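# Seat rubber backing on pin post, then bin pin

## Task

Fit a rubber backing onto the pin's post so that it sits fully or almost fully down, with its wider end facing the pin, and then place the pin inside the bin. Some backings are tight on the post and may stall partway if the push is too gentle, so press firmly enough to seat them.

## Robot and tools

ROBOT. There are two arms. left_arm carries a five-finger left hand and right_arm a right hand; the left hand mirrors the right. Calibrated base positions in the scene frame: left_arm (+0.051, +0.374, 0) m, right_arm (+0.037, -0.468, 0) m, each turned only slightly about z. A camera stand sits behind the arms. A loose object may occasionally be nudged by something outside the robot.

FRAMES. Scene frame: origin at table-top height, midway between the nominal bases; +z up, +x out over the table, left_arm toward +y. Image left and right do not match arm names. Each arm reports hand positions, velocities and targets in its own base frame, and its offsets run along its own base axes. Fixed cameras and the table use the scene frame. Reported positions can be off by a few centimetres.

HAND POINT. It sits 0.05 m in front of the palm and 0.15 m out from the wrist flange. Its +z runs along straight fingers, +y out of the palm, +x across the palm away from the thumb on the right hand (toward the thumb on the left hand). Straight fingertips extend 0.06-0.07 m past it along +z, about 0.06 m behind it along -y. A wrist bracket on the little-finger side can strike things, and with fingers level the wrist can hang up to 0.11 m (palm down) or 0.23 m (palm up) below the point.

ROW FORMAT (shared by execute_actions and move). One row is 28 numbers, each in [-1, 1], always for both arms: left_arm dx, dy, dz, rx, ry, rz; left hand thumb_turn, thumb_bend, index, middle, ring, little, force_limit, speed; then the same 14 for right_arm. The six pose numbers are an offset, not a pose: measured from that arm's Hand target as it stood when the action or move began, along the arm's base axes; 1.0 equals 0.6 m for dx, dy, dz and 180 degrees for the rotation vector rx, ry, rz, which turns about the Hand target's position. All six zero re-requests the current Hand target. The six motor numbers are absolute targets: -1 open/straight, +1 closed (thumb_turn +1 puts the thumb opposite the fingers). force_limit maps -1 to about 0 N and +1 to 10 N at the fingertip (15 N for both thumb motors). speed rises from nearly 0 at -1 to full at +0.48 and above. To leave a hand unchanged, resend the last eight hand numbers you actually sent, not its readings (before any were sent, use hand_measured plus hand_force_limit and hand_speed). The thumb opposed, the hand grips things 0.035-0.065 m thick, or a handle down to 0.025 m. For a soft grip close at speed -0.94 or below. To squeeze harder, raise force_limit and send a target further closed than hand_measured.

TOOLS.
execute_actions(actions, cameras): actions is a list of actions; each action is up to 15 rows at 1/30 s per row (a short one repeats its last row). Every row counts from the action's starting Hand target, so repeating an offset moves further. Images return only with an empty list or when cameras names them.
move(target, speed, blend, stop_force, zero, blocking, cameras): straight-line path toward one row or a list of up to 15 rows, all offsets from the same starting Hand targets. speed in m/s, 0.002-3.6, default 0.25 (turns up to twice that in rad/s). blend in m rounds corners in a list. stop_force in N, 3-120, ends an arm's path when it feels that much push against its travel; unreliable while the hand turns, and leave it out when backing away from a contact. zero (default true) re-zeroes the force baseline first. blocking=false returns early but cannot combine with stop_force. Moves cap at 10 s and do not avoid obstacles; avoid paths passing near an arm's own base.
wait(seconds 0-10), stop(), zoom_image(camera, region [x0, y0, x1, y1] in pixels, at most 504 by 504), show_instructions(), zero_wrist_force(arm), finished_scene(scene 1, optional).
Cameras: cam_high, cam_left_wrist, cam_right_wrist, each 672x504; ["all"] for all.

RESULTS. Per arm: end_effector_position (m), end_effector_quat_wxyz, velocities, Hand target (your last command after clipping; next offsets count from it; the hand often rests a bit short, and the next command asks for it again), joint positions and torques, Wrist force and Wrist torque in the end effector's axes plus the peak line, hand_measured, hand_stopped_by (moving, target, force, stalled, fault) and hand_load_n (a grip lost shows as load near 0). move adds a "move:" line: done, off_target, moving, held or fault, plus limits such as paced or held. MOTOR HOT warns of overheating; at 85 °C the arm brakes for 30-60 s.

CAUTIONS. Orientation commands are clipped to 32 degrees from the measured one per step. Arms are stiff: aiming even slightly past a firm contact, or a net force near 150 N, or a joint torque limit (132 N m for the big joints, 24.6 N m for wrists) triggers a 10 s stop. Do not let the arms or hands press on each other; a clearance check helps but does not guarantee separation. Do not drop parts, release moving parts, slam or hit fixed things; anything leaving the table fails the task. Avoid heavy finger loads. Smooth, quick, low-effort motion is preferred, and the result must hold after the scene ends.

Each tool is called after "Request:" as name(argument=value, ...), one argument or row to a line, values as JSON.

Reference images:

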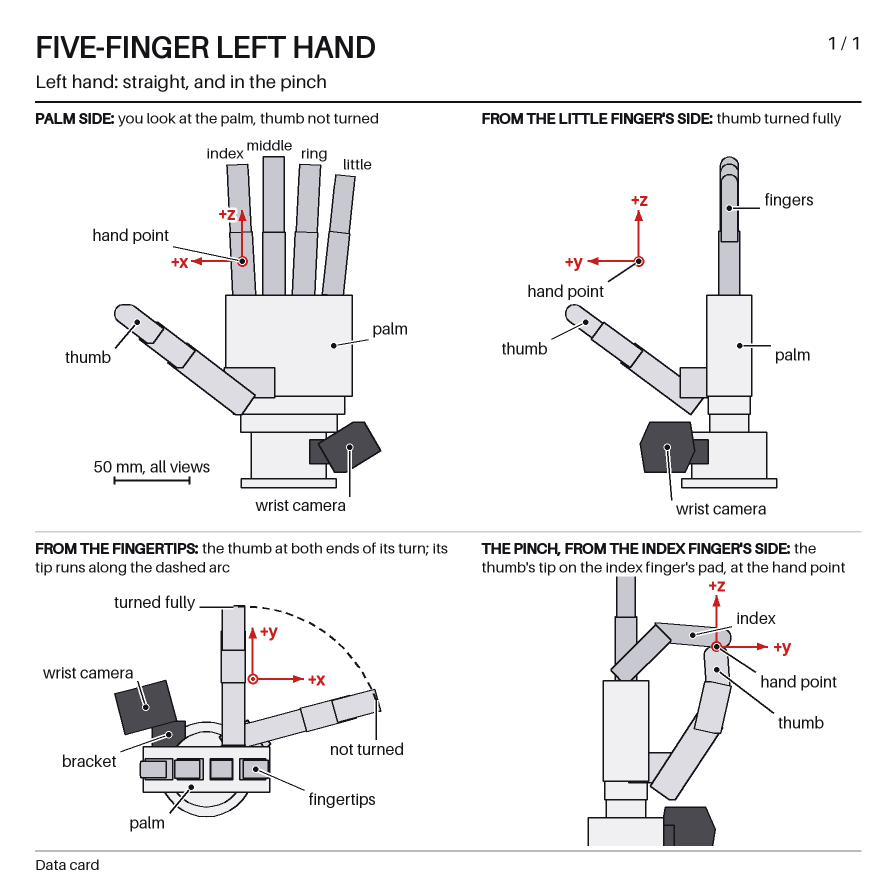

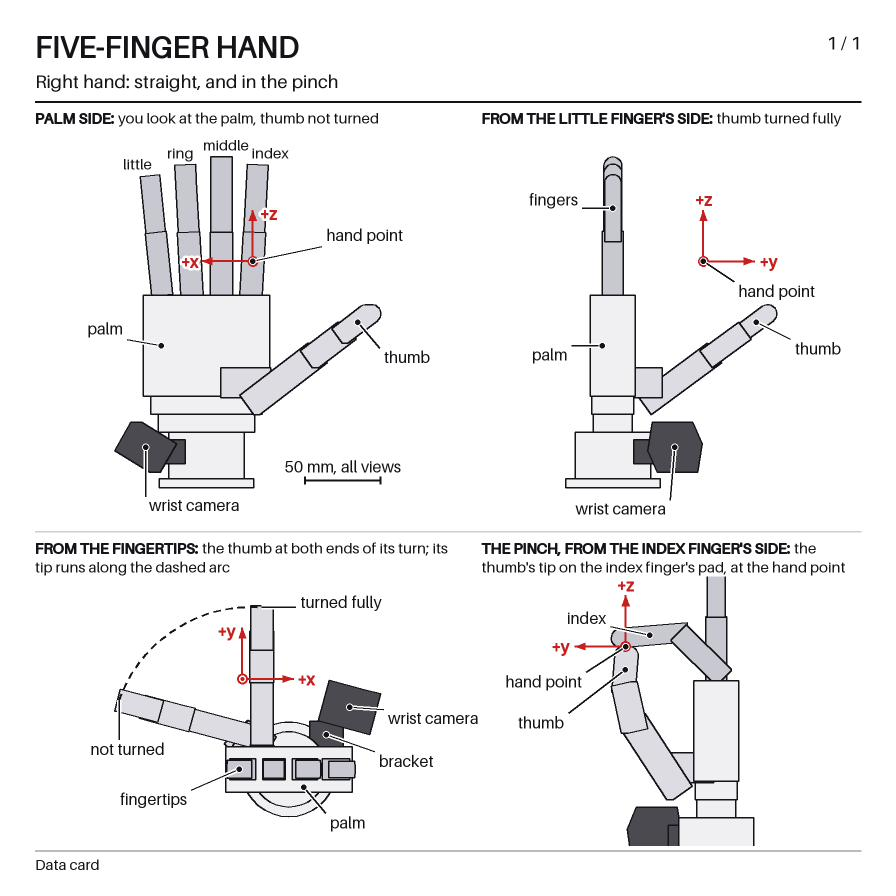

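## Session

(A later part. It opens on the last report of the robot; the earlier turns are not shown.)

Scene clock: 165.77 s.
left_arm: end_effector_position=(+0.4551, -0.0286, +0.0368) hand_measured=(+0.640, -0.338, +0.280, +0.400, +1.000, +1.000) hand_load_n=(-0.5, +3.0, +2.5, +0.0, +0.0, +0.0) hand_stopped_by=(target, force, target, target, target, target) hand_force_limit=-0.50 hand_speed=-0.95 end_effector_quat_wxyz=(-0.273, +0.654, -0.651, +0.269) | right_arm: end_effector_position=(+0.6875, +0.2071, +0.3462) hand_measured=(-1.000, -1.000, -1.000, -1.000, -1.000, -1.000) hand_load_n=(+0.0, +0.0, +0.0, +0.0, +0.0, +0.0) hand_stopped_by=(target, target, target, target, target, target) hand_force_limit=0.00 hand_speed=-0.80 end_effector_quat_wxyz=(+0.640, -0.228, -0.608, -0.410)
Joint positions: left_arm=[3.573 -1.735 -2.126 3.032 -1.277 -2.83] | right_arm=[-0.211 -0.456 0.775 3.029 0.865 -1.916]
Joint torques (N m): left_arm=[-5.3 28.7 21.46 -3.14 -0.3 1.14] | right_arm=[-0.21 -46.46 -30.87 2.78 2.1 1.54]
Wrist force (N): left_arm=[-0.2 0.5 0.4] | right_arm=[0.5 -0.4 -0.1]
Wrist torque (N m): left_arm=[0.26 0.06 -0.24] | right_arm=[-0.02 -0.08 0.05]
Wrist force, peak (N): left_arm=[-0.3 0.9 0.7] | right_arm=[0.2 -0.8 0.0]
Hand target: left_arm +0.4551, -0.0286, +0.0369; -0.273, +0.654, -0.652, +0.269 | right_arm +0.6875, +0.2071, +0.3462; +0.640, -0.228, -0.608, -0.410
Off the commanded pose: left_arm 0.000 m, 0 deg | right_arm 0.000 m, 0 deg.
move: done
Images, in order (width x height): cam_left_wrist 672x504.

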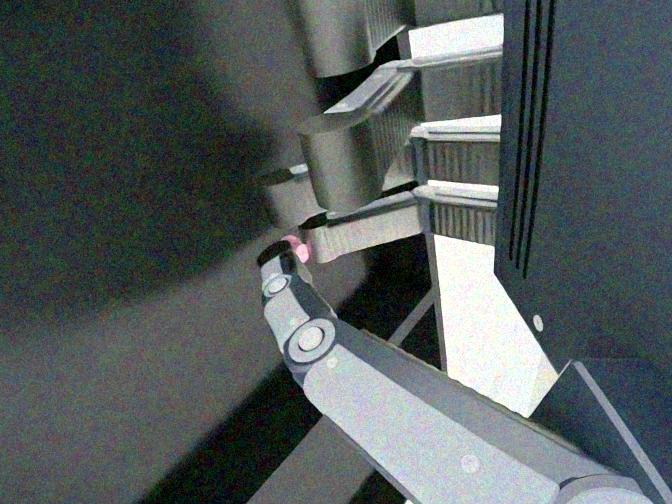

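Request:
move(
  target=[
    [0,0,0.0635,0,0,0,0.64,-0.28,0.28,0.4,1,1,-0.5,-0.95, 0,0,0,0,0,0,-1,-1,-1,-1,-1,-1,0,-0.8],
    [-0.0568,-0.2048,0.0635,0,0,-0.3333,0.64,-0.28,0.28,0.4,1,1,-0.5,-0.95, 0,0,0,0,0,0,-1,-1,-1,-1,-1,-1,0,-0.8],
  ],
  speed=0.12,
  blend=[0.01,0],
  cameras=["cam_left_wrist","cam_high"],
)

Request:
zoom_image(
  camera="cam_left_wrist",
  region=[200, 150, 380, 330],
)

Scene clock: 174.47 s.
left_arm: end_effector_position=(+0.4210, -0.1514, +0.0750) hand_measured=(+0.640, -0.338, +0.280, +0.400, +1.000, +1.000) hand_load_n=(+0.0, +3.5, +2.5, +0.0, +0.0, +0.0) hand_stopped_by=(target, force, target, target, target, target) hand_force_limit=-0.50 hand_speed=-0.95 end_effector_quat_wxyz=(+0.102, -0.241, +0.891, -0.370) | right_arm: end_effector_position=(+0.6875, +0.2071, +0.3462) hand_measured=(-1.000, -1.000, -1.000, -1.000, -1.000, -1.000) hand_load_n=(+0.0, +0.0, +0.0, +0.0, +0.0, +0.0) hand_stopped_by=(target, target, target, target, target, target) hand_force_limit=0.00 hand_speed=-0.80 end_effector_quat_wxyz=(+0.640, -0.228, -0.608, -0.410)
Joint positions: left_arm=[3.448 -1.922 -1.895 2.469 -0.809 -1.882] | right_arm=[-0.211 -0.456 0.775 3.029 0.865 -1.916]
Joint torques (N m): left_arm=[-12.14 19.1 23.02 -4.61 2.51 1.78] | right_arm=[0.53 -46.46 -30.61 2.84 2.04 1.56]
Wrist force (N): left_arm=[-0.2 0.5 0.8] | right_arm=[0.2 -0.3 -0.2]
Wrist torque (N m): left_arm=[0.24 0.16 -0.16] | right_arm=[-0.02 -0.04 0.03]
Wrist force, peak (N): left_arm=[0.1 0.8 1.1] | right_arm=[0.3 -0.8 0.1]
Hand target: left_arm +0.4210, -0.1515, +0.0750; +0.102, -0.241, +0.891, -0.370 | right_arm +0.6875, +0.2071, +0.3462; +0.640, -0.228, -0.608, -0.410
Off the commanded pose: left_arm 0.000 m, 0 deg | right_arm 0.000 m, 0 deg.
move: done
Images, in order (width x height): cam_high 672x504, cam_left_wrist 672x504.

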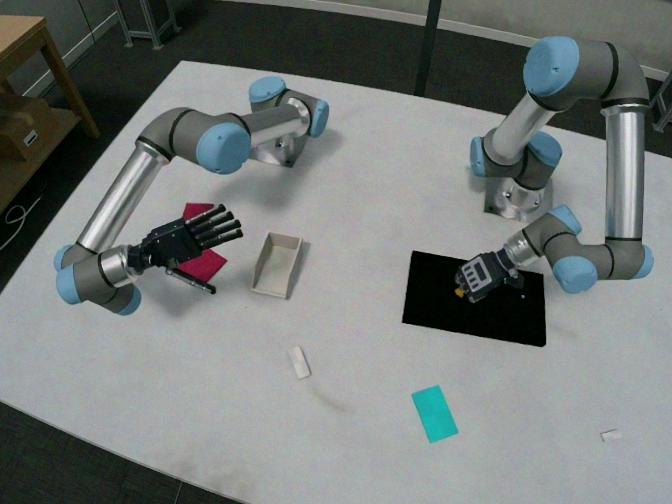

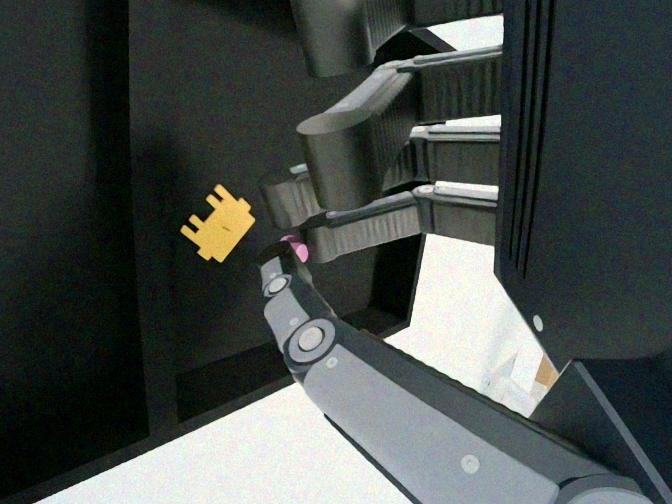

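Scaled by 2.800 from the camera's 672x504 image, which has a finer 960x720 frame.

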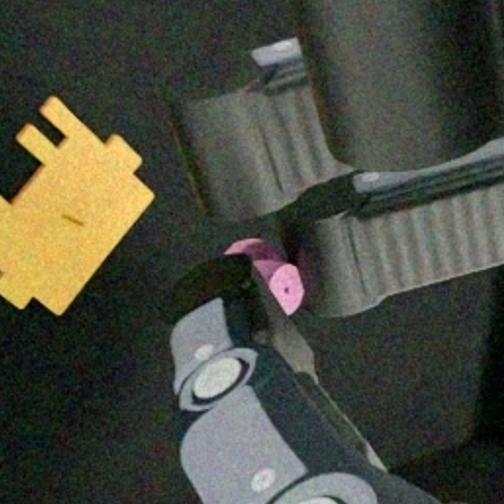

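Request:
zoom_image(
  camera="cam_left_wrist",
  region=[175, 180, 325, 280],
)

Request:
zoom_image(
  camera="cam_left_wrist",
  region=[175, 180, 265, 270],
)

Scaled by 3.360 from the camera's 672x504 image, which has a finer 960x720 frame.

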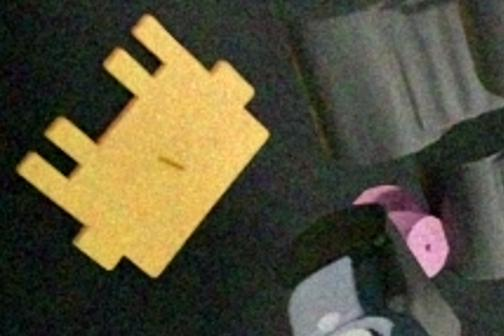

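Scaled by 5.600 from the camera's 672x504 image, which has a finer 960x720 frame.

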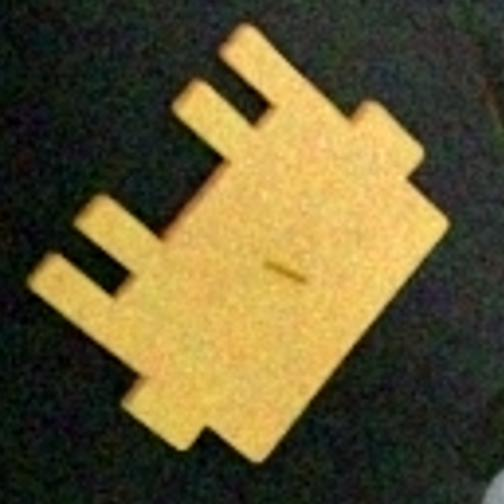

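Request:
move(
  target=[-0.0077,-0.0063,-0.06,0,0,0,0.64,-0.28,0.28,0.4,1,1,-0.5,-0.95, 0,0,0,0,0,0,-1,-1,-1,-1,-1,-1,0,-0.8],
  speed=0.08,
  cameras=["cam_left_wrist"],
)

Request:
zoom_image(
  camera="cam_left_wrist",
  region=[210, 180, 340, 280],
)

Scene clock: 179.30 s.
left_arm: end_effector_position=(+0.4164, -0.1552, +0.0392) hand_measured=(+0.640, -0.338, +0.280, +0.400, +1.000, +1.000) hand_load_n=(-0.5, +3.0, +2.5, +0.0, +0.0, +0.0) hand_stopped_by=(target, force, target, target, target, target) hand_force_limit=-0.50 hand_speed=-0.95 end_effector_quat_wxyz=(+0.102, -0.241, +0.891, -0.370) end_effector_velocity=(+0.000, +0.000, -0.001) end_effector_angular_velocity=(+0.001, -0.001, +0.001) | right_arm: end_effector_position=(+0.6875, +0.2071, +0.3462) hand_measured=(-1.000, -1.000, -1.000, -1.000, -1.000, -1.000) hand_load_n=(+0.0, +0.0, +0.0, +0.0, +0.0, +0.0) hand_stopped_by=(target, target, target, target, target, target) hand_force_limit=0.00 hand_speed=-0.80 end_effector_quat_wxyz=(+0.640, -0.228, -0.608, -0.410)
Joint positions: left_arm=[3.442 -1.971 -1.94 2.568 -0.81 -1.89] | right_arm=[-0.211 -0.456 0.775 3.029 0.865 -1.916]
Joint velocities: left_arm=[0 -0.002 -0.001 0.005 -0.001 -0.001] | right_arm=[within noise]
Joint torques (N m): left_arm=[-11.29 23.29 1.47 0.4 -0.62 -1.85] | right_arm=[0.36 -47.11 -30.4 2.77 2.05 1.52]
Wrist force (N): left_arm=[0.0 -0.1 0.8] | right_arm=[0.4 -0.6 0.0]
Wrist torque (N m): left_arm=[0.14 0.12 -0.02] | right_arm=[-0.06 -0.07 0.03]
Wrist force, peak (N): left_arm=[-0.1 0.6 1.3] | right_arm=[0.3 -0.7 -0.1]
Hand target: left_arm +0.4164, -0.1552, +0.0390; +0.102, -0.241, +0.891, -0.370 | right_arm +0.6875, +0.2071, +0.3462; +0.640, -0.228, -0.608, -0.410
Off the commanded pose: left_arm 0.000 m, 0 deg | right_arm 0.000 m, 0 deg.
move: done
Images, in order (width x height): cam_left_wrist 672x504.

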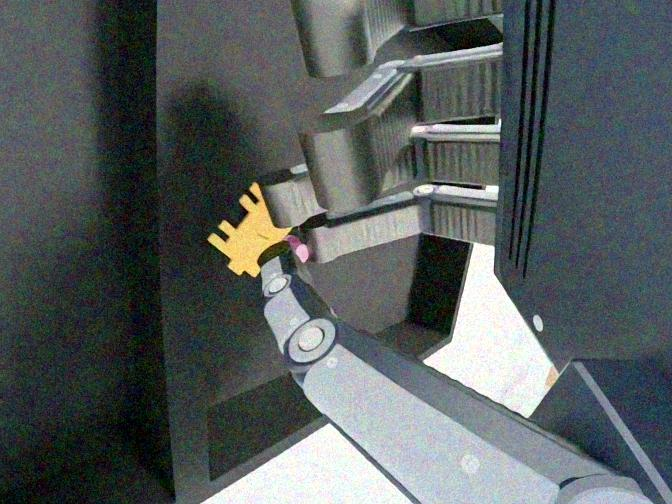

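Scaled by 3.877 from the camera's 672x504 image, which has a finer 960x720 frame.

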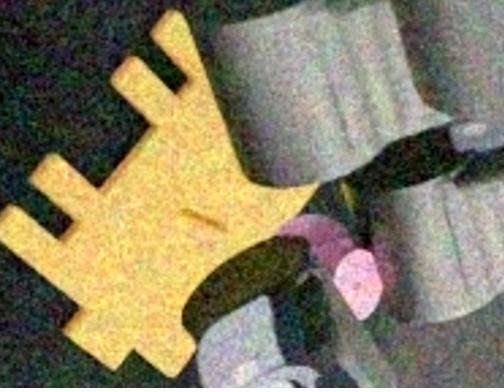

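Request:
move(
  target=[0,0,-0.0142,0,0,0,0.64,-0.28,0.28,0.4,1,1,-0.5,-0.95, 0,0,0,0,0,0,-1,-1,-1,-1,-1,-1,0,-0.8],
  speed=0.04,
  cameras=["cam_left_wrist"],
)

Request:
zoom_image(
  camera="cam_left_wrist",
  region=[210, 180, 340, 280],
)

Request:
zoom_image(
  camera="cam_left_wrist",
  region=[255, 215, 325, 270],
)

Scene clock: 183.13 s.
left_arm: end_effector_position=(+0.4164, -0.1552, +0.0307) hand_measured=(+0.640, -0.338, +0.280, +0.400, +1.000, +1.000) hand_load_n=(+0.0, +3.5, +2.5, +0.0, +0.0, +0.0) hand_stopped_by=(target, force, target, target, target, target) hand_force_limit=-0.50 hand_speed=-0.95 end_effector_quat_wxyz=(+0.102, -0.241, +0.891, -0.370) | right_arm: end_effector_position=(+0.6875, +0.2071, +0.3462) hand_measured=(-1.000, -1.000, -1.000, -1.000, -1.000, -1.000) hand_load_n=(+0.0, +0.0, +0.0, +0.0, +0.0, +0.0) hand_stopped_by=(target, target, target, target, target, target) hand_force_limit=0.00 hand_speed=-0.80 end_effector_quat_wxyz=(+0.640, -0.228, -0.608, -0.410)
Joint positions: left_arm=[3.442 -1.986 -1.946 2.59 -0.81 -1.89] | right_arm=[-0.211 -0.456 0.775 3.029 0.865 -1.916]
Joint torques (N m): left_arm=[-8.32 21.56 0.07 0.26 -0.6 0.2] | right_arm=[-0.2 -47.18 -30.39 2.73 2.18 1.4]
Wrist force (N): left_arm=[-0.2 -0.1 0.4] | right_arm=[0.2 -0.6 0.0]
Wrist torque (N m): left_arm=[0.16 0.11 -0.04] | right_arm=[-0.07 -0.05 0.03]
Wrist force, peak (N): left_arm=[0.0 -0.1 1.3] | right_arm=[0.4 -0.7 0.1]
Hand target: left_arm +0.4164, -0.1552, +0.0305; +0.102, -0.241, +0.891, -0.370 | right_arm +0.6875, +0.2071, +0.3462; +0.640, -0.228, -0.608, -0.410
Off the commanded pose: left_arm 0.000 m, 0 deg | right_arm 0.000 m, 0 deg.
move: done
Images, in order (width x height): cam_left_wrist 672x504.

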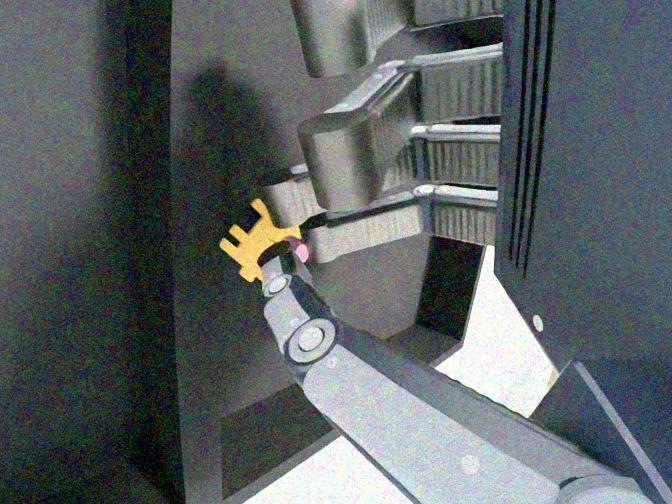

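Scaled by 3.877 from the camera's 672x504 image, which has a finer 960x720 frame.

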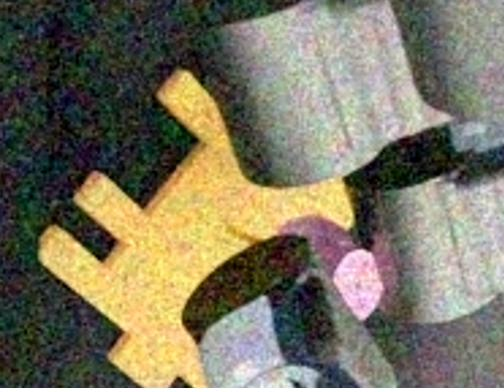

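Scaled by 7.200 from the camera's 672x504 image, which has a finer 960x720 frame.

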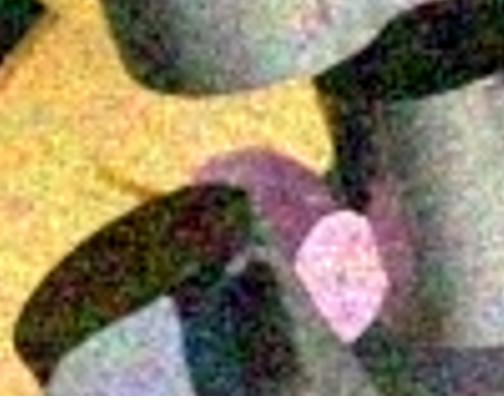

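Request:
move(
  target=[0,0,-0.01,0,0,0,0.64,-0.28,0.28,0.4,1,1,-0.5,-0.95, 0,0,0,0,0,0,-1,-1,-1,-1,-1,-1,0,-0.8],
  speed=0.015,
  stop_force=3,
  cameras=["cam_left_wrist"],
)

Request:
zoom_image(
  camera="cam_left_wrist",
  region=[255, 215, 325, 270],
)

Scene clock: 185.43 s.
left_arm: end_effector_position=(+0.4164, -0.1552, +0.0249) hand_measured=(+0.640, -0.338, +0.280, +0.400, +1.000, +1.000) hand_load_n=(+0.0, +3.5, +1.5, +0.0, +0.0, +0.0) hand_stopped_by=(target, force, target, target, target, target) hand_force_limit=-0.50 hand_speed=-0.95 end_effector_quat_wxyz=(+0.102, -0.241, +0.891, -0.370) | right_arm: end_effector_position=(+0.6875, +0.2071, +0.3462) hand_measured=(-1.000, -1.000, -1.000, -1.000, -1.000, -1.000) hand_load_n=(+0.0, +0.0, +0.0, +0.0, +0.0, +0.0) hand_stopped_by=(target, target, target, target, target, target) hand_force_limit=0.00 hand_speed=-0.80 end_effector_quat_wxyz=(+0.640, -0.228, -0.608, -0.410)
Joint positions: left_arm=[3.442 -1.997 -1.95 2.604 -0.81 -1.89] | right_arm=[-0.211 -0.456 0.775 3.029 0.865 -1.916]
Joint torques (N m): left_arm=[-7.48 36.13 18.43 -4.34 -0.46 0.9] | right_arm=[-0.56 -47.48 -30.61 2.62 2.08 1.5]
Wrist force (N): left_arm=[-0.1 -2.1 -1.6] | right_arm=[0.5 -0.5 0.0]
Wrist torque (N m): left_arm=[0.05 0.10 -0.04] | right_arm=[-0.06 -0.08 0.04]
Wrist force, peak (N): left_arm=[0.0 -2.8 -2.2] | right_arm=[0.5 -0.8 0.1]
Hand target: left_arm +0.4164, -0.1552, +0.0249; +0.102, -0.241, +0.891, -0.370 | right_arm +0.6875, +0.2071, +0.3462; +0.640, -0.228, -0.608, -0.410
Off the commanded pose: left_arm 0.000 m, 0 deg | right_arm 0.000 m, 0 deg.
move: contact (left_arm)
Images, in order (width x height): cam_left_wrist 672x504.

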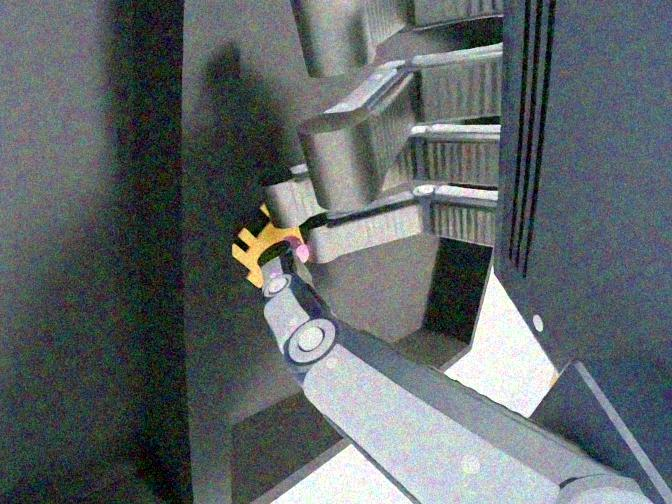

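Scaled by 7.200 from the camera's 672x504 image, which has a finer 960x720 frame.

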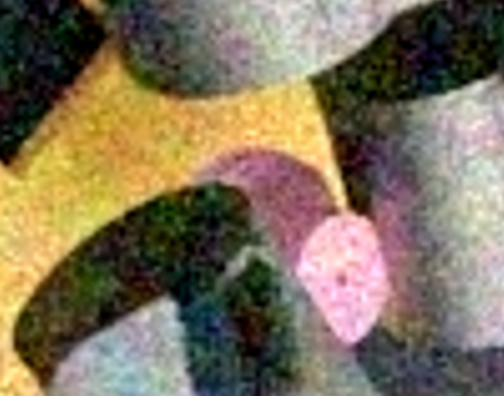

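Request:
move(
  target=[0,0,-0.005,0,0,0,0.64,-0.28,0.28,0.4,1,1,-0.5,-0.95, 0,0,0,0,0,0,-1,-1,-1,-1,-1,-1,0,-0.8],
  speed=0.01,
  stop_force=6,
  zero=false,
  cameras=["cam_left_wrist"],
)

Request:
zoom_image(
  camera="cam_left_wrist",
  region=[255, 215, 325, 270],
)

Scene clock: 187.53 s.
left_arm: end_effector_position=(+0.4165, -0.1552, +0.0240) hand_measured=(+0.640, -0.338, +0.280, +0.400, +1.000, +1.000) hand_load_n=(+0.0, +4.0, +2.0, +0.0, +0.5, +0.0) hand_stopped_by=(target, force, target, target, target, target) hand_force_limit=-0.50 hand_speed=-0.95 end_effector_quat_wxyz=(+0.102, -0.241, +0.891, -0.370) | right_arm: end_effector_position=(+0.6875, +0.2071, +0.3462) hand_measured=(-1.000, -1.000, -1.000, -1.000, -1.000, -1.000) hand_load_n=(+0.0, +0.0, +0.0, +0.0, +0.0, +0.0) hand_stopped_by=(target, target, target, target, target, target) hand_force_limit=0.00 hand_speed=-0.80 end_effector_quat_wxyz=(+0.640, -0.228, -0.608, -0.410)
Joint positions: left_arm=[3.442 -1.999 -1.95 2.607 -0.81 -1.89] | right_arm=[-0.211 -0.456 0.775 3.029 0.865 -1.916]
Joint torques (N m): left_arm=[-6.95 35.67 18.74 -4.23 -0.52 1] | right_arm=[-0.18 -47.37 -29.95 2.67 2.1 1.46]
Wrist force (N): left_arm=[0.0 -3.6 -1.9] | right_arm=[0.3 -0.3 0.0]
Wrist torque (N m): left_arm=[-0.01 0.06 -0.02] | right_arm=[-0.02 -0.06 0.04]
Wrist force, peak (N): left_arm=[-0.2 -5.9 -3.9] | right_arm=[0.4 -0.7 0.0]
Hand target: left_arm +0.4165, -0.1552, +0.0240; +0.102, -0.241, +0.891, -0.370 (not the last commanded pose) | right_arm +0.6875, +0.2071, +0.3462; +0.640, -0.228, -0.608, -0.410
Off the commanded pose: left_arm 0.002 m, 0 deg | right_arm 0.000 m, 0 deg.
move: contact (left_arm)
Images, in order (width x height): cam_left_wrist 672x504.

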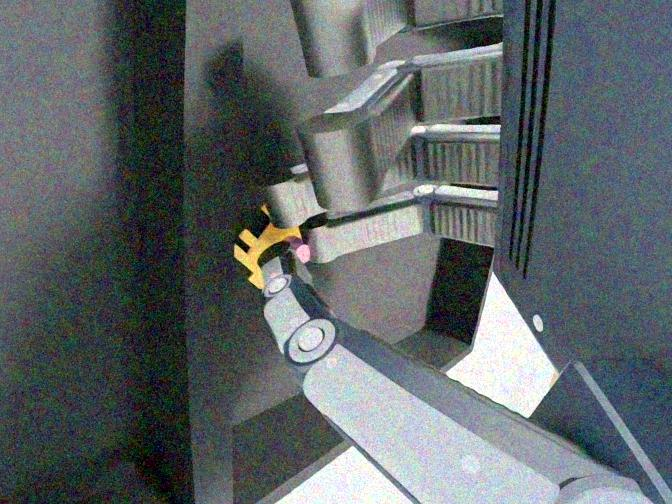

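Scaled by 7.200 from the camera's 672x504 image, which has a finer 960x720 frame.

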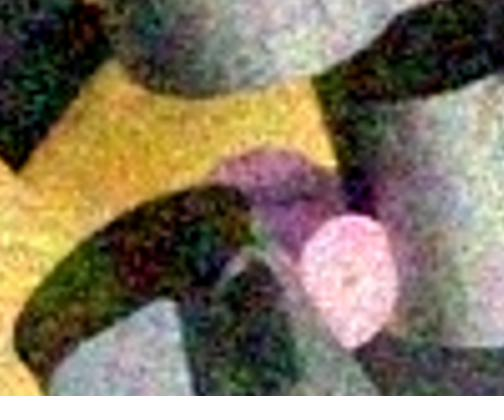

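Request:
move(
  target=[0,0,0.0067,0,0,0,0.64,-0.28,0.28,0.4,1,1,-0.5,-0.95, 0,0,0,0,0,0,-1,-1,-1,-1,-1,-1,0,-0.8],
  speed=0.02,
  cameras=["cam_left_wrist"],
)

Request:
zoom_image(
  camera="cam_left_wrist",
  region=[215, 185, 335, 285],
)

Scene clock: 189.80 s.
left_arm: end_effector_position=(+0.4165, -0.1552, +0.0278) hand_measured=(+0.640, -0.338, +0.280, +0.400, +1.000, +1.000) hand_load_n=(+0.0, +3.5, +3.5, +0.0, +0.0, +0.0) hand_stopped_by=(target, force, target, target, target, target) hand_force_limit=-0.50 hand_speed=-0.95 end_effector_quat_wxyz=(+0.102, -0.241, +0.891, -0.370) | right_arm: end_effector_position=(+0.6875, +0.2071, +0.3462) hand_measured=(-1.000, -1.000, -1.000, -1.000, -1.000, -1.000) hand_load_n=(+0.0, +0.0, +0.0, +0.0, +0.0, +0.0) hand_stopped_by=(target, target, target, target, target, target) hand_force_limit=0.00 hand_speed=-0.80 end_effector_quat_wxyz=(+0.640, -0.228, -0.608, -0.410)
Joint positions: left_arm=[3.442 -1.992 -1.948 2.597 -0.81 -1.89] | right_arm=[-0.211 -0.456 0.775 3.029 0.865 -1.916]
Joint torques (N m): left_arm=[-7.35 37.59 20.21 -4.76 -0.39 0.08] | right_arm=[-0.05 -46.83 -30.51 2.67 2.01 1.5]
Wrist force (N): left_arm=[-0.1 0.0 0.9] | right_arm=[0.1 -0.5 -0.1]
Wrist torque (N m): left_arm=[0.13 0.10 -0.05] | right_arm=[-0.04 -0.03 0.02]
Wrist force, peak (N): left_arm=[0.2 -3.9 -2.2] | right_arm=[0.3 -0.8 0.1]
Hand target: left_arm +0.4165, -0.1552, +0.0280; +0.102, -0.241, +0.891, -0.370 | right_arm +0.6875, +0.2071, +0.3462; +0.640, -0.228, -0.608, -0.410
Off the commanded pose: left_arm 0.000 m, 0 deg | right_arm 0.000 m, 0 deg.
move: done
Images, in order (width x height): cam_left_wrist 672x504.

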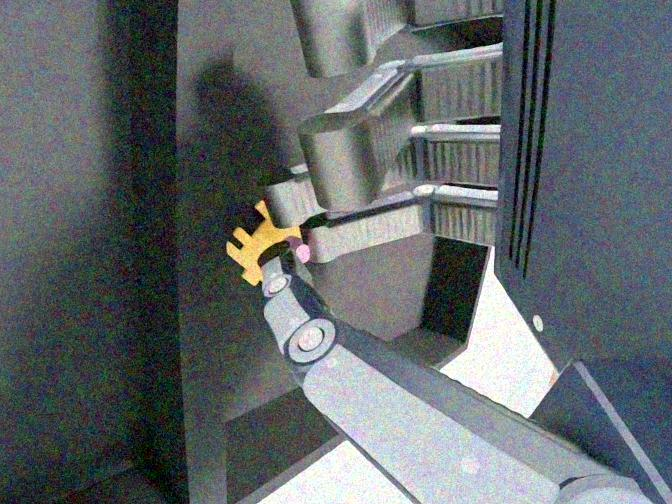

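Scaled by 4.200 from the camera's 672x504 image, which has a finer 960x720 frame.

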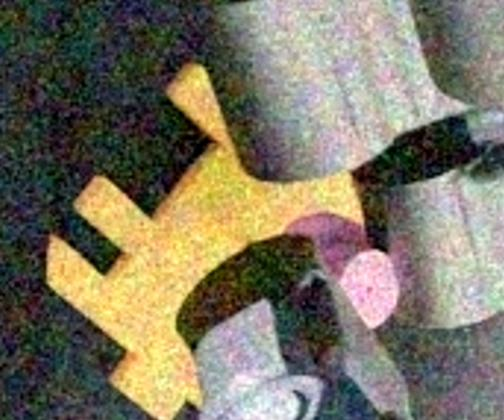

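Request:
move(
  target=[
    [-0.0006,-0.0016,0,0,0,0,0.64,-0.28,0.28,0.4,1,1,-0.5,-0.95, 0,0,0,0,0,0,-1,-1,-1,-1,-1,-1,0,-0.8],
    [-0.0006,-0.0016,-0.01,0,0,0,0.64,-0.28,0.28,0.4,1,1,-0.5,-0.95, 0,0,0,0,0,0,-1,-1,-1,-1,-1,-1,0,-0.8],
  ],
  speed=0.01,
  stop_force=4,
  cameras=["cam_left_wrist"],
)

Request:
zoom_image(
  camera="cam_left_wrist",
  region=[215, 185, 335, 285],
)

Scene clock: 197.03 s.
left_arm: end_effector_position=(+0.4161, -0.1562, +0.0220) hand_measured=(+0.640, -0.338, +0.280, +0.400, +1.000, +1.000) hand_load_n=(+0.0, +3.5, +2.5, +0.0, +0.0, +0.0) hand_stopped_by=(target, force, target, target, target, target) hand_force_limit=-0.50 hand_speed=-0.95 end_effector_quat_wxyz=(+0.102, -0.241, +0.891, -0.370) | right_arm: end_effector_position=(+0.6875, +0.2071, +0.3462) hand_measured=(-1.000, -1.000, -1.000, -1.000, -1.000, -1.000) hand_load_n=(+0.0, +0.0, +0.0, +0.0, +0.0, +0.0) hand_stopped_by=(target, target, target, target, target, target) hand_force_limit=0.00 hand_speed=-0.80 end_effector_quat_wxyz=(+0.640, -0.228, -0.608, -0.410)
Joint positions: left_arm=[3.44 -2.001 -1.953 2.614 -0.81 -1.893] | right_arm=[-0.211 -0.456 0.775 3.029 0.865 -1.916]
Joint torques (N m): left_arm=[-11.7 22.69 1.28 0.23 -0.65 -1.68] | right_arm=[-0.33 -47.13 -30 2.55 2.01 1.39]
Wrist force (N): left_arm=[0.5 -2.7 -2.0] | right_arm=[-0.1 -0.5 0.0]
Wrist torque (N m): left_arm=[0.03 0.03 -0.02] | right_arm=[-0.06 0.00 0.01]
Wrist force, peak (N): left_arm=[0.4 -3.0 -2.5] | right_arm=[0.3 -0.7 0.0]
Hand target: left_arm +0.4161, -0.1562, +0.0220; +0.102, -0.241, +0.891, -0.370 | right_arm +0.6875, +0.2071, +0.3462; +0.640, -0.228, -0.608, -0.410
Off the commanded pose: left_arm 0.000 m, 0 deg | right_arm 0.000 m, 0 deg.
move: contact (left_arm)
Images, in order (width x height): cam_left_wrist 672x504.

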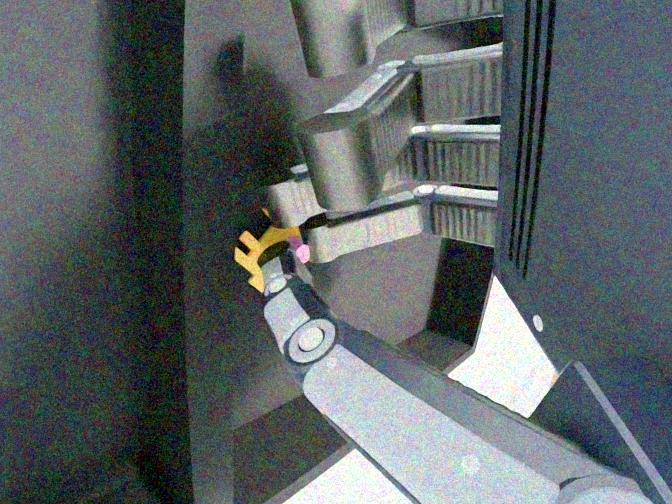

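Scaled by 4.200 from the camera's 672x504 image, which has a finer 960x720 frame.

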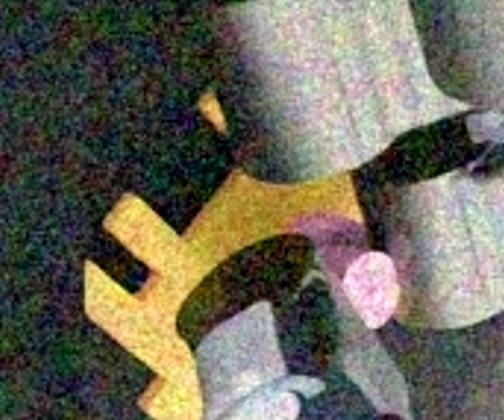

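Request:
move(
  target=[0,0,-0.005,0,0,0,0.64,-0.28,0.28,0.4,1,1,-0.5,-0.95, 0,0,0,0,0,0,-1,-1,-1,-1,-1,-1,0,-0.8],
  speed=0.01,
  stop_force=7,
  zero=false,
  cameras=["cam_left_wrist"],
)

Request:
zoom_image(
  camera="cam_left_wrist",
  region=[215, 185, 335, 285],
)

Scene clock: 199.80 s.
left_arm: end_effector_position=(+0.4161, -0.1562, +0.0210) hand_measured=(+0.640, -0.338, +0.280, +0.400, +1.000, +1.000) hand_load_n=(+0.5, +4.0, +2.0, +0.0, +0.0, +0.0) hand_stopped_by=(target, force, target, target, target, target) hand_force_limit=-0.50 hand_speed=-0.95 end_effector_quat_wxyz=(+0.102, -0.241, +0.891, -0.370) | right_arm: end_effector_position=(+0.6875, +0.2071, +0.3462) hand_measured=(-1.000, -1.000, -1.000, -1.000, -1.000, -1.000) hand_load_n=(+0.0, +0.0, +0.0, +0.0, +0.0, +0.0) hand_stopped_by=(target, target, target, target, target, target) hand_force_limit=0.00 hand_speed=-0.80 end_effector_quat_wxyz=(+0.640, -0.228, -0.608, -0.410)
Joint positions: left_arm=[3.44 -2.003 -1.953 2.616 -0.81 -1.893] | right_arm=[-0.211 -0.456 0.775 3.029 0.865 -1.916]
Joint torques (N m): left_arm=[-10.99 36.23 19.89 -4.15 -0.54 -1.36] | right_arm=[-0.52 -47.44 -30.18 2.63 1.96 1.4]
Wrist force (N): left_arm=[0.6 -1.7 -1.7] | right_arm=[0.2 -0.5 0.1]
Wrist torque (N m): left_arm=[0.03 0.08 -0.04] | right_arm=[-0.05 -0.05 0.02]
Wrist force, peak (N): left_arm=[0.5 -5.3 -4.4] | right_arm=[0.5 -0.6 0.1]
Hand target: left_arm +0.4161, -0.1562, +0.0210; +0.102, -0.241, +0.891, -0.370 (not the last commanded pose) | right_arm +0.6875, +0.2071, +0.3462; +0.640, -0.228, -0.608, -0.410
Off the commanded pose: left_arm 0.002 m, 0 deg | right_arm 0.000 m, 0 deg.
move: contact (left_arm)
Images, in order (width x height): cam_left_wrist 672x504.

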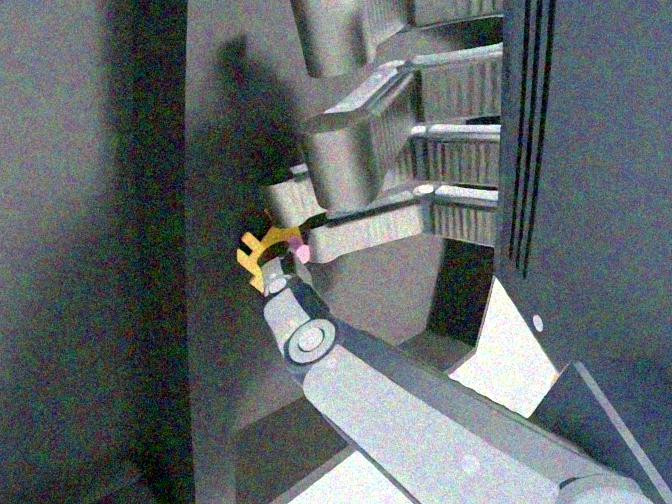

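Scaled by 4.200 from the camera's 672x504 image, which has a finer 960x720 frame.

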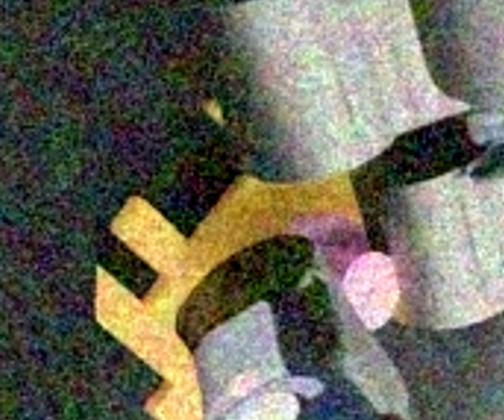

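Request:
move(
  target=[0,0,-0.0067,0,0,0,0.64,-0.25,0.28,0.4,1,1,-0.1,-0.95, 0,0,0,0,0,0,-1,-1,-1,-1,-1,-1,0,-0.8],
  speed=0.01,
  stop_force=10,
  zero=false,
  cameras=["cam_left_wrist"],
)

Request:
zoom_image(
  camera="cam_left_wrist",
  region=[215, 185, 335, 285],
)

Scene clock: 202.07 s.
left_arm: end_effector_position=(+0.4162, -0.1561, +0.0200) hand_measured=(+0.640, -0.332, +0.280, +0.400, +1.000, +1.000) hand_load_n=(+1.0, +6.5, +3.0, +0.0, +0.0, +0.0) hand_stopped_by=(target, force, target, target, target, target) hand_force_limit=-0.10 hand_speed=-0.95 end_effector_quat_wxyz=(+0.102, -0.241, +0.891, -0.370) | right_arm: end_effector_position=(+0.6875, +0.2071, +0.3462) hand_measured=(-1.000, -1.000, -1.000, -1.000, -1.000, -1.000) hand_load_n=(+0.0, +0.0, +0.0, +0.0, +0.0, +0.0) hand_stopped_by=(target, target, target, target, target, target) hand_force_limit=0.00 hand_speed=-0.80 end_effector_quat_wxyz=(+0.640, -0.228, -0.608, -0.410)
Joint positions: left_arm=[3.44 -2.005 -1.954 2.619 -0.81 -1.893] | right_arm=[-0.211 -0.456 0.775 3.029 0.865 -1.916]
Joint torques (N m): left_arm=[-10.65 35.8 19.42 -3.76 -0.52 -1.1] | right_arm=[0.33 -46.99 -30.14 2.71 2.12 1.45]
Wrist force (N): left_arm=[1.2 -2.0 -2.7] | right_arm=[0.3 -0.6 0.0]
Wrist torque (N m): left_arm=[0.06 0.08 -0.06] | right_arm=[-0.06 -0.05 0.03]
Wrist force, peak (N): left_arm=[1.3 -5.6 -8.5] | right_arm=[0.1 -0.7 0.0]
Hand target: left_arm +0.4162, -0.1561, +0.0200; +0.102, -0.241, +0.891, -0.370 (not the last commanded pose) | right_arm +0.6875, +0.2071, +0.3462; +0.640, -0.228, -0.608, -0.410
Off the commanded pose: left_arm 0.003 m, 0 deg | right_arm 0.000 m, 0 deg.
move: contact (left_arm)
Images, in order (width x height): cam_left_wrist 672x504.

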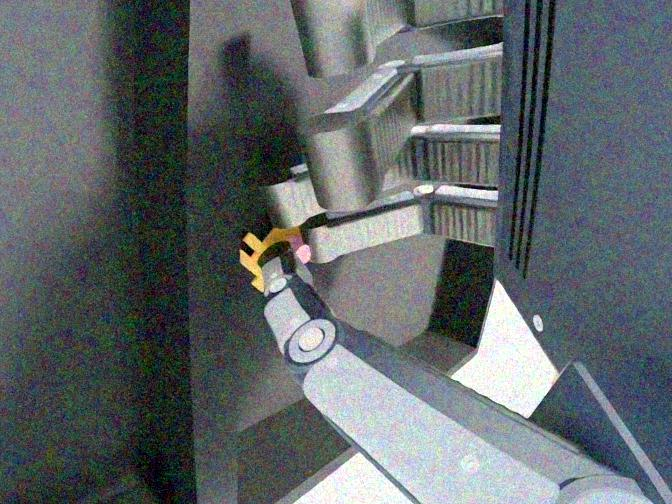

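Scaled by 4.200 from the camera's 672x504 image, which has a finer 960x720 frame.

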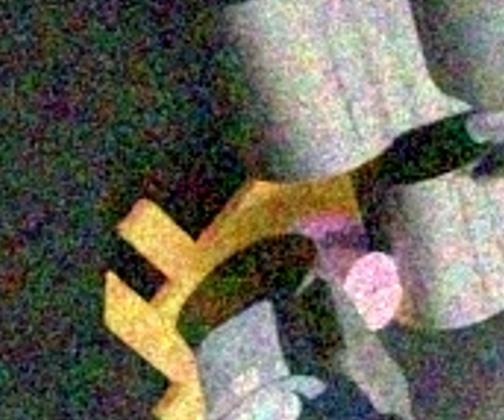

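Request:
move(
  target=[0,0,-0.0067,0,0,0,0.64,-0.25,0.28,0.4,1,1,-0.1,-0.95, 0,0,0,0,0,0,-1,-1,-1,-1,-1,-1,0,-0.8],
  speed=0.01,
  stop_force=13,
  zero=false,
  cameras=["cam_left_wrist"],
)

Request:
zoom_image(
  camera="cam_left_wrist",
  region=[215, 185, 335, 285],
)

Scene clock: 204.10 s.
left_arm: end_effector_position=(+0.4163, -0.1561, +0.0186) hand_measured=(+0.640, -0.332, +0.280, +0.400, +1.000, +1.000) hand_load_n=(+1.5, +7.5, +1.5, +0.0, +0.0, +0.0) hand_stopped_by=(target, force, target, target, target, target) hand_force_limit=-0.10 hand_speed=-0.95 end_effector_quat_wxyz=(+0.103, -0.241, +0.891, -0.370) | right_arm: end_effector_position=(+0.6875, +0.2071, +0.3462) hand_measured=(-1.000, -1.000, -1.000, -1.000, -1.000, -1.000) hand_load_n=(+0.0, +0.0, +0.0, +0.0, +0.0, -0.5) hand_stopped_by=(target, target, target, target, target, target) hand_force_limit=0.00 hand_speed=-0.80 end_effector_quat_wxyz=(+0.640, -0.228, -0.608, -0.410)
Joint positions: left_arm=[3.44 -2.007 -1.955 2.622 -0.81 -1.893] | right_arm=[-0.211 -0.456 0.775 3.029 0.865 -1.916]
Joint torques (N m): left_arm=[-10.4 34.89 18.42 -3.27 -0.46 -0.59] | right_arm=[0.04 -47.14 -30.29 2.67 2.09 1.38]
Wrist force (N): left_arm=[2.2 -4.1 -5.7] | right_arm=[0.3 -0.5 0.0]
Wrist torque (N m): left_arm=[-0.10 0.08 -0.05] | right_arm=[-0.04 -0.05 0.03]
Wrist force, peak (N): left_arm=[1.6 -9.5 -9.9] | right_arm=[0.5 -0.6 0.2]
Hand target: left_arm +0.4163, -0.1561, +0.0186; +0.103, -0.241, +0.891, -0.370 (not the last commanded pose) | right_arm +0.6875, +0.2071, +0.3462; +0.640, -0.228, -0.608, -0.410
Off the commanded pose: left_arm 0.003 m, 0 deg | right_arm 0.000 m, 0 deg.
move: contact (left_arm)
Images, in order (width x height): cam_left_wrist 672x504.

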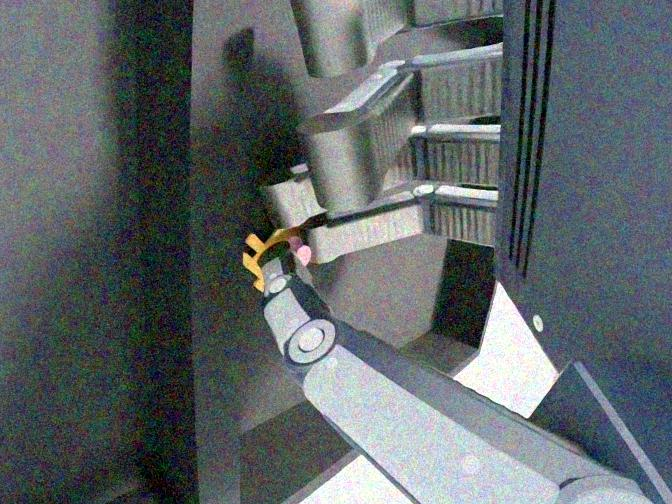

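Scaled by 4.200 from the camera's 672x504 image, which has a finer 960x720 frame.

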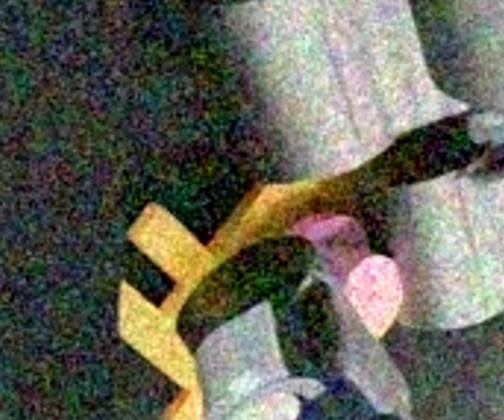

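Request:
move(
  target=[
    [0,0,0.001,0,0,0,0.64,-0.62,0.26,0.4,1,1,-0.1,-0.6, 0,0,0,0,0,0,-1,-1,-1,-1,-1,-1,0,-0.8],
    [0,0,0.09,0,0,0,0.64,-0.62,0.26,0.4,1,1,-0.1,-0.6, 0,0,0,0,0,0,-1,-1,-1,-1,-1,-1,0,-0.8],
  ],
  speed=[0.02,0.08],
  cameras=["cam_left_wrist"],
)

Request:
zoom_image(
  camera="cam_left_wrist",
  region=[165, 160, 285, 260],
)

Scene clock: 208.97 s.
left_arm: end_effector_position=(+0.4163, -0.1561, +0.0725) hand_measured=(+0.640, -0.620, +0.260, +0.400, +1.000, +1.000) hand_load_n=(+0.0, +0.0, +0.0, +0.0, +0.0, +0.0) hand_stopped_by=(target, target, target, target, target, target) hand_force_limit=-0.10 hand_speed=-0.60 end_effector_quat_wxyz=(+0.103, -0.241, +0.891, -0.370) | right_arm: end_effector_position=(+0.6875, +0.2071, +0.3462) hand_measured=(-1.000, -1.000, -1.000, -1.000, -1.000, -1.000) hand_load_n=(+0.0, +0.0, +0.0, +0.0, +0.0, +0.0) hand_stopped_by=(target, target, target, target, target, target) hand_force_limit=0.00 hand_speed=-0.80 end_effector_quat_wxyz=(+0.640, -0.228, -0.608, -0.410)
Joint positions: left_arm=[3.44 -1.915 -1.911 2.486 -0.81 -1.893] | right_arm=[-0.211 -0.456 0.775 3.029 0.865 -1.916]
Joint torques (N m): left_arm=[11.83 34.59 20.79 -4.3 0.94 1.8] | right_arm=[0.12 -47.65 -29.17 2.62 2.14 1.42]
Wrist force (N): left_arm=[-0.3 0.1 0.6] | right_arm=[0.4 -0.4 0.0]
Wrist torque (N m): left_arm=[0.19 0.15 -0.08] | right_arm=[-0.03 -0.06 0.03]
Wrist force, peak (N): left_arm=[2.4 -4.3 -5.7] | right_arm=[0.7 -0.4 0.0]
Hand target: left_arm +0.4163, -0.1561, +0.0726; +0.103, -0.241, +0.891, -0.370 | right_arm +0.6875, +0.2071, +0.3462; +0.640, -0.228, -0.608, -0.410
Off the commanded pose: left_arm 0.000 m, 0 deg | right_arm 0.000 m, 0 deg.
move: done
Images, in order (width x height): cam_left_wrist 672x504.

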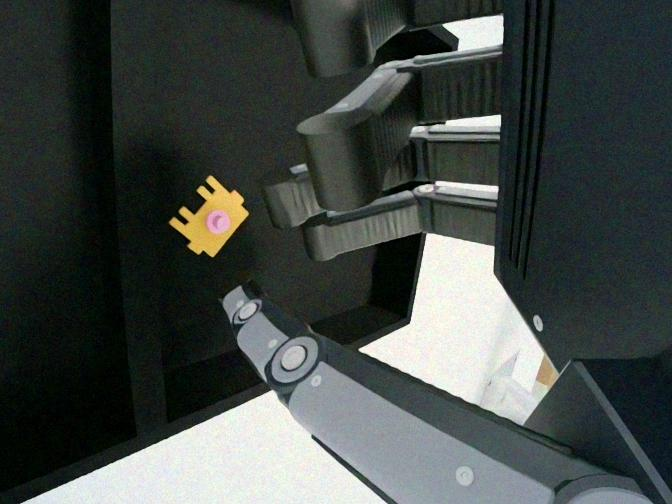

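Scaled by 4.200 from the camera's 672x504 image, which has a finer 960x720 frame.

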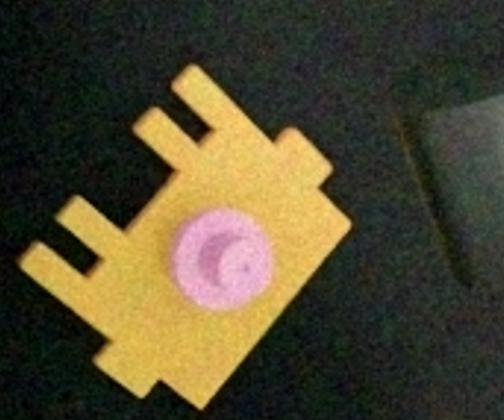

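Request:
move(
  target=[
    [-0.02,0.035,0.04,0.03,0.017,0,-1,-0.6,-1,1,1,1,-0.1,-0.2, 0,0,0,0,0,0,-1,-1,-1,-1,-1,-1,0,-0.8],
    [-0.0717,0.1242,0.0208,0.1203,0.0694,0,-1,-0.6,-1,1,1,1,-0.1,-0.2, 0,0,0,0,0,0,-1,-1,-1,-1,-1,-1,0,-0.8],
  ],
  speed=0.15,
  blend=[0.02,0],
  cameras=["cam_left_wrist","cam_high"],
)

Request:
zoom_image(
  camera="cam_left_wrist",
  region=[360, 40, 520, 200],
)

Scene clock: 214.00 s.
left_arm: end_effector_position=(+0.3733, -0.0817, +0.0851) hand_measured=(-1.000, -0.600, -1.000, +1.000, +1.000, +1.000) hand_load_n=(+0.0, +0.0, +0.0, +0.0, +0.5, +0.0) hand_stopped_by=(target, target, target, target, target, target) hand_force_limit=-0.10 hand_speed=-0.20 end_effector_quat_wxyz=(+0.049, -0.256, +0.951, -0.168) | right_arm: end_effector_position=(+0.6875, +0.2071, +0.3462) hand_measured=(-1.000, -1.000, -1.000, -1.000, -1.000, -1.000) hand_load_n=(+0.0, +0.0, +0.0, +0.0, +0.0, +0.0) hand_stopped_by=(target, target, target, target, target, target) hand_force_limit=0.00 hand_speed=-0.80 end_effector_quat_wxyz=(+0.640, -0.228, -0.608, -0.410)
Joint positions: left_arm=[3.387 -1.888 -1.832 2.258 -1.235 -1.87] | right_arm=[-0.211 -0.456 0.775 3.029 0.865 -1.916]
Joint torques (N m): left_arm=[-11.04 20.4 21.76 -4.94 -1 -1.87] | right_arm=[-0.26 -47.02 -30.17 2.62 2 1.33]
Wrist force (N): left_arm=[-0.4 0.2 1.0] | right_arm=[0.2 -0.5 0.3]
Wrist torque (N m): left_arm=[0.06 0.14 0.02] | right_arm=[-0.07 -0.05 0.03]
Wrist force, peak (N): left_arm=[-0.5 0.6 1.2] | right_arm=[0.5 -0.5 0.4]
Hand target: left_arm +0.3733, -0.0816, +0.0851; +0.049, -0.256, +0.951, -0.168 | right_arm +0.6875, +0.2071, +0.3462; +0.640, -0.228, -0.608, -0.410
Off the commanded pose: left_arm 0.000 m, 0 deg | right_arm 0.000 m, 0 deg.
move: done
Images, in order (width x height): cam_high 672x504, cam_left_wrist 672x504.

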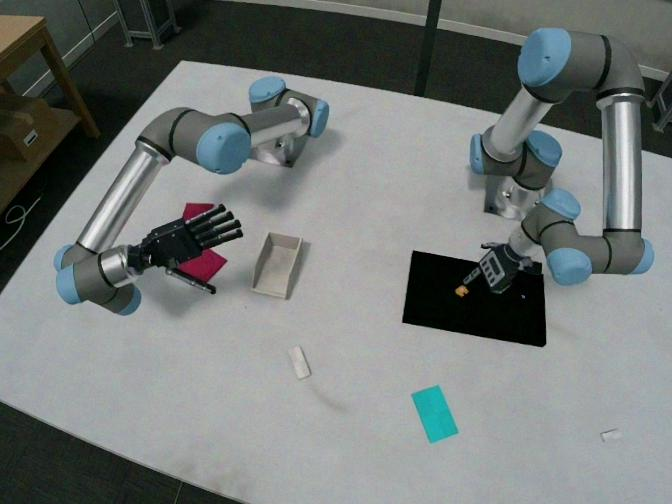

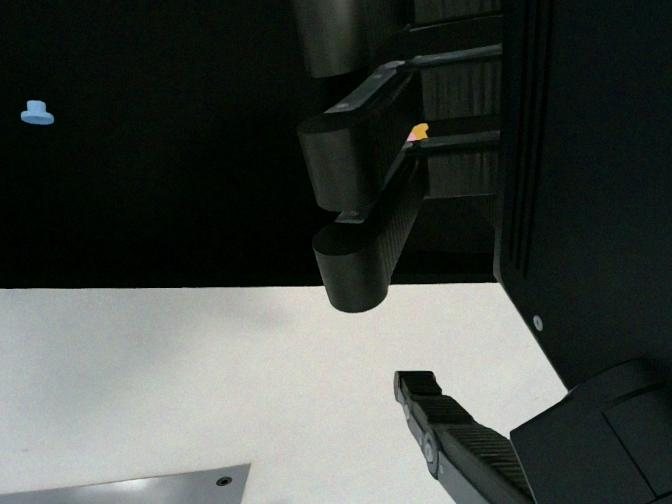

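Scaled by 3.150 from the camera's 672x504 image, which has a finer 960x720 frame.

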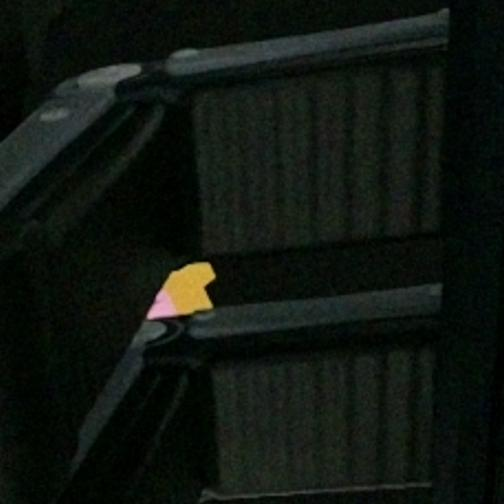

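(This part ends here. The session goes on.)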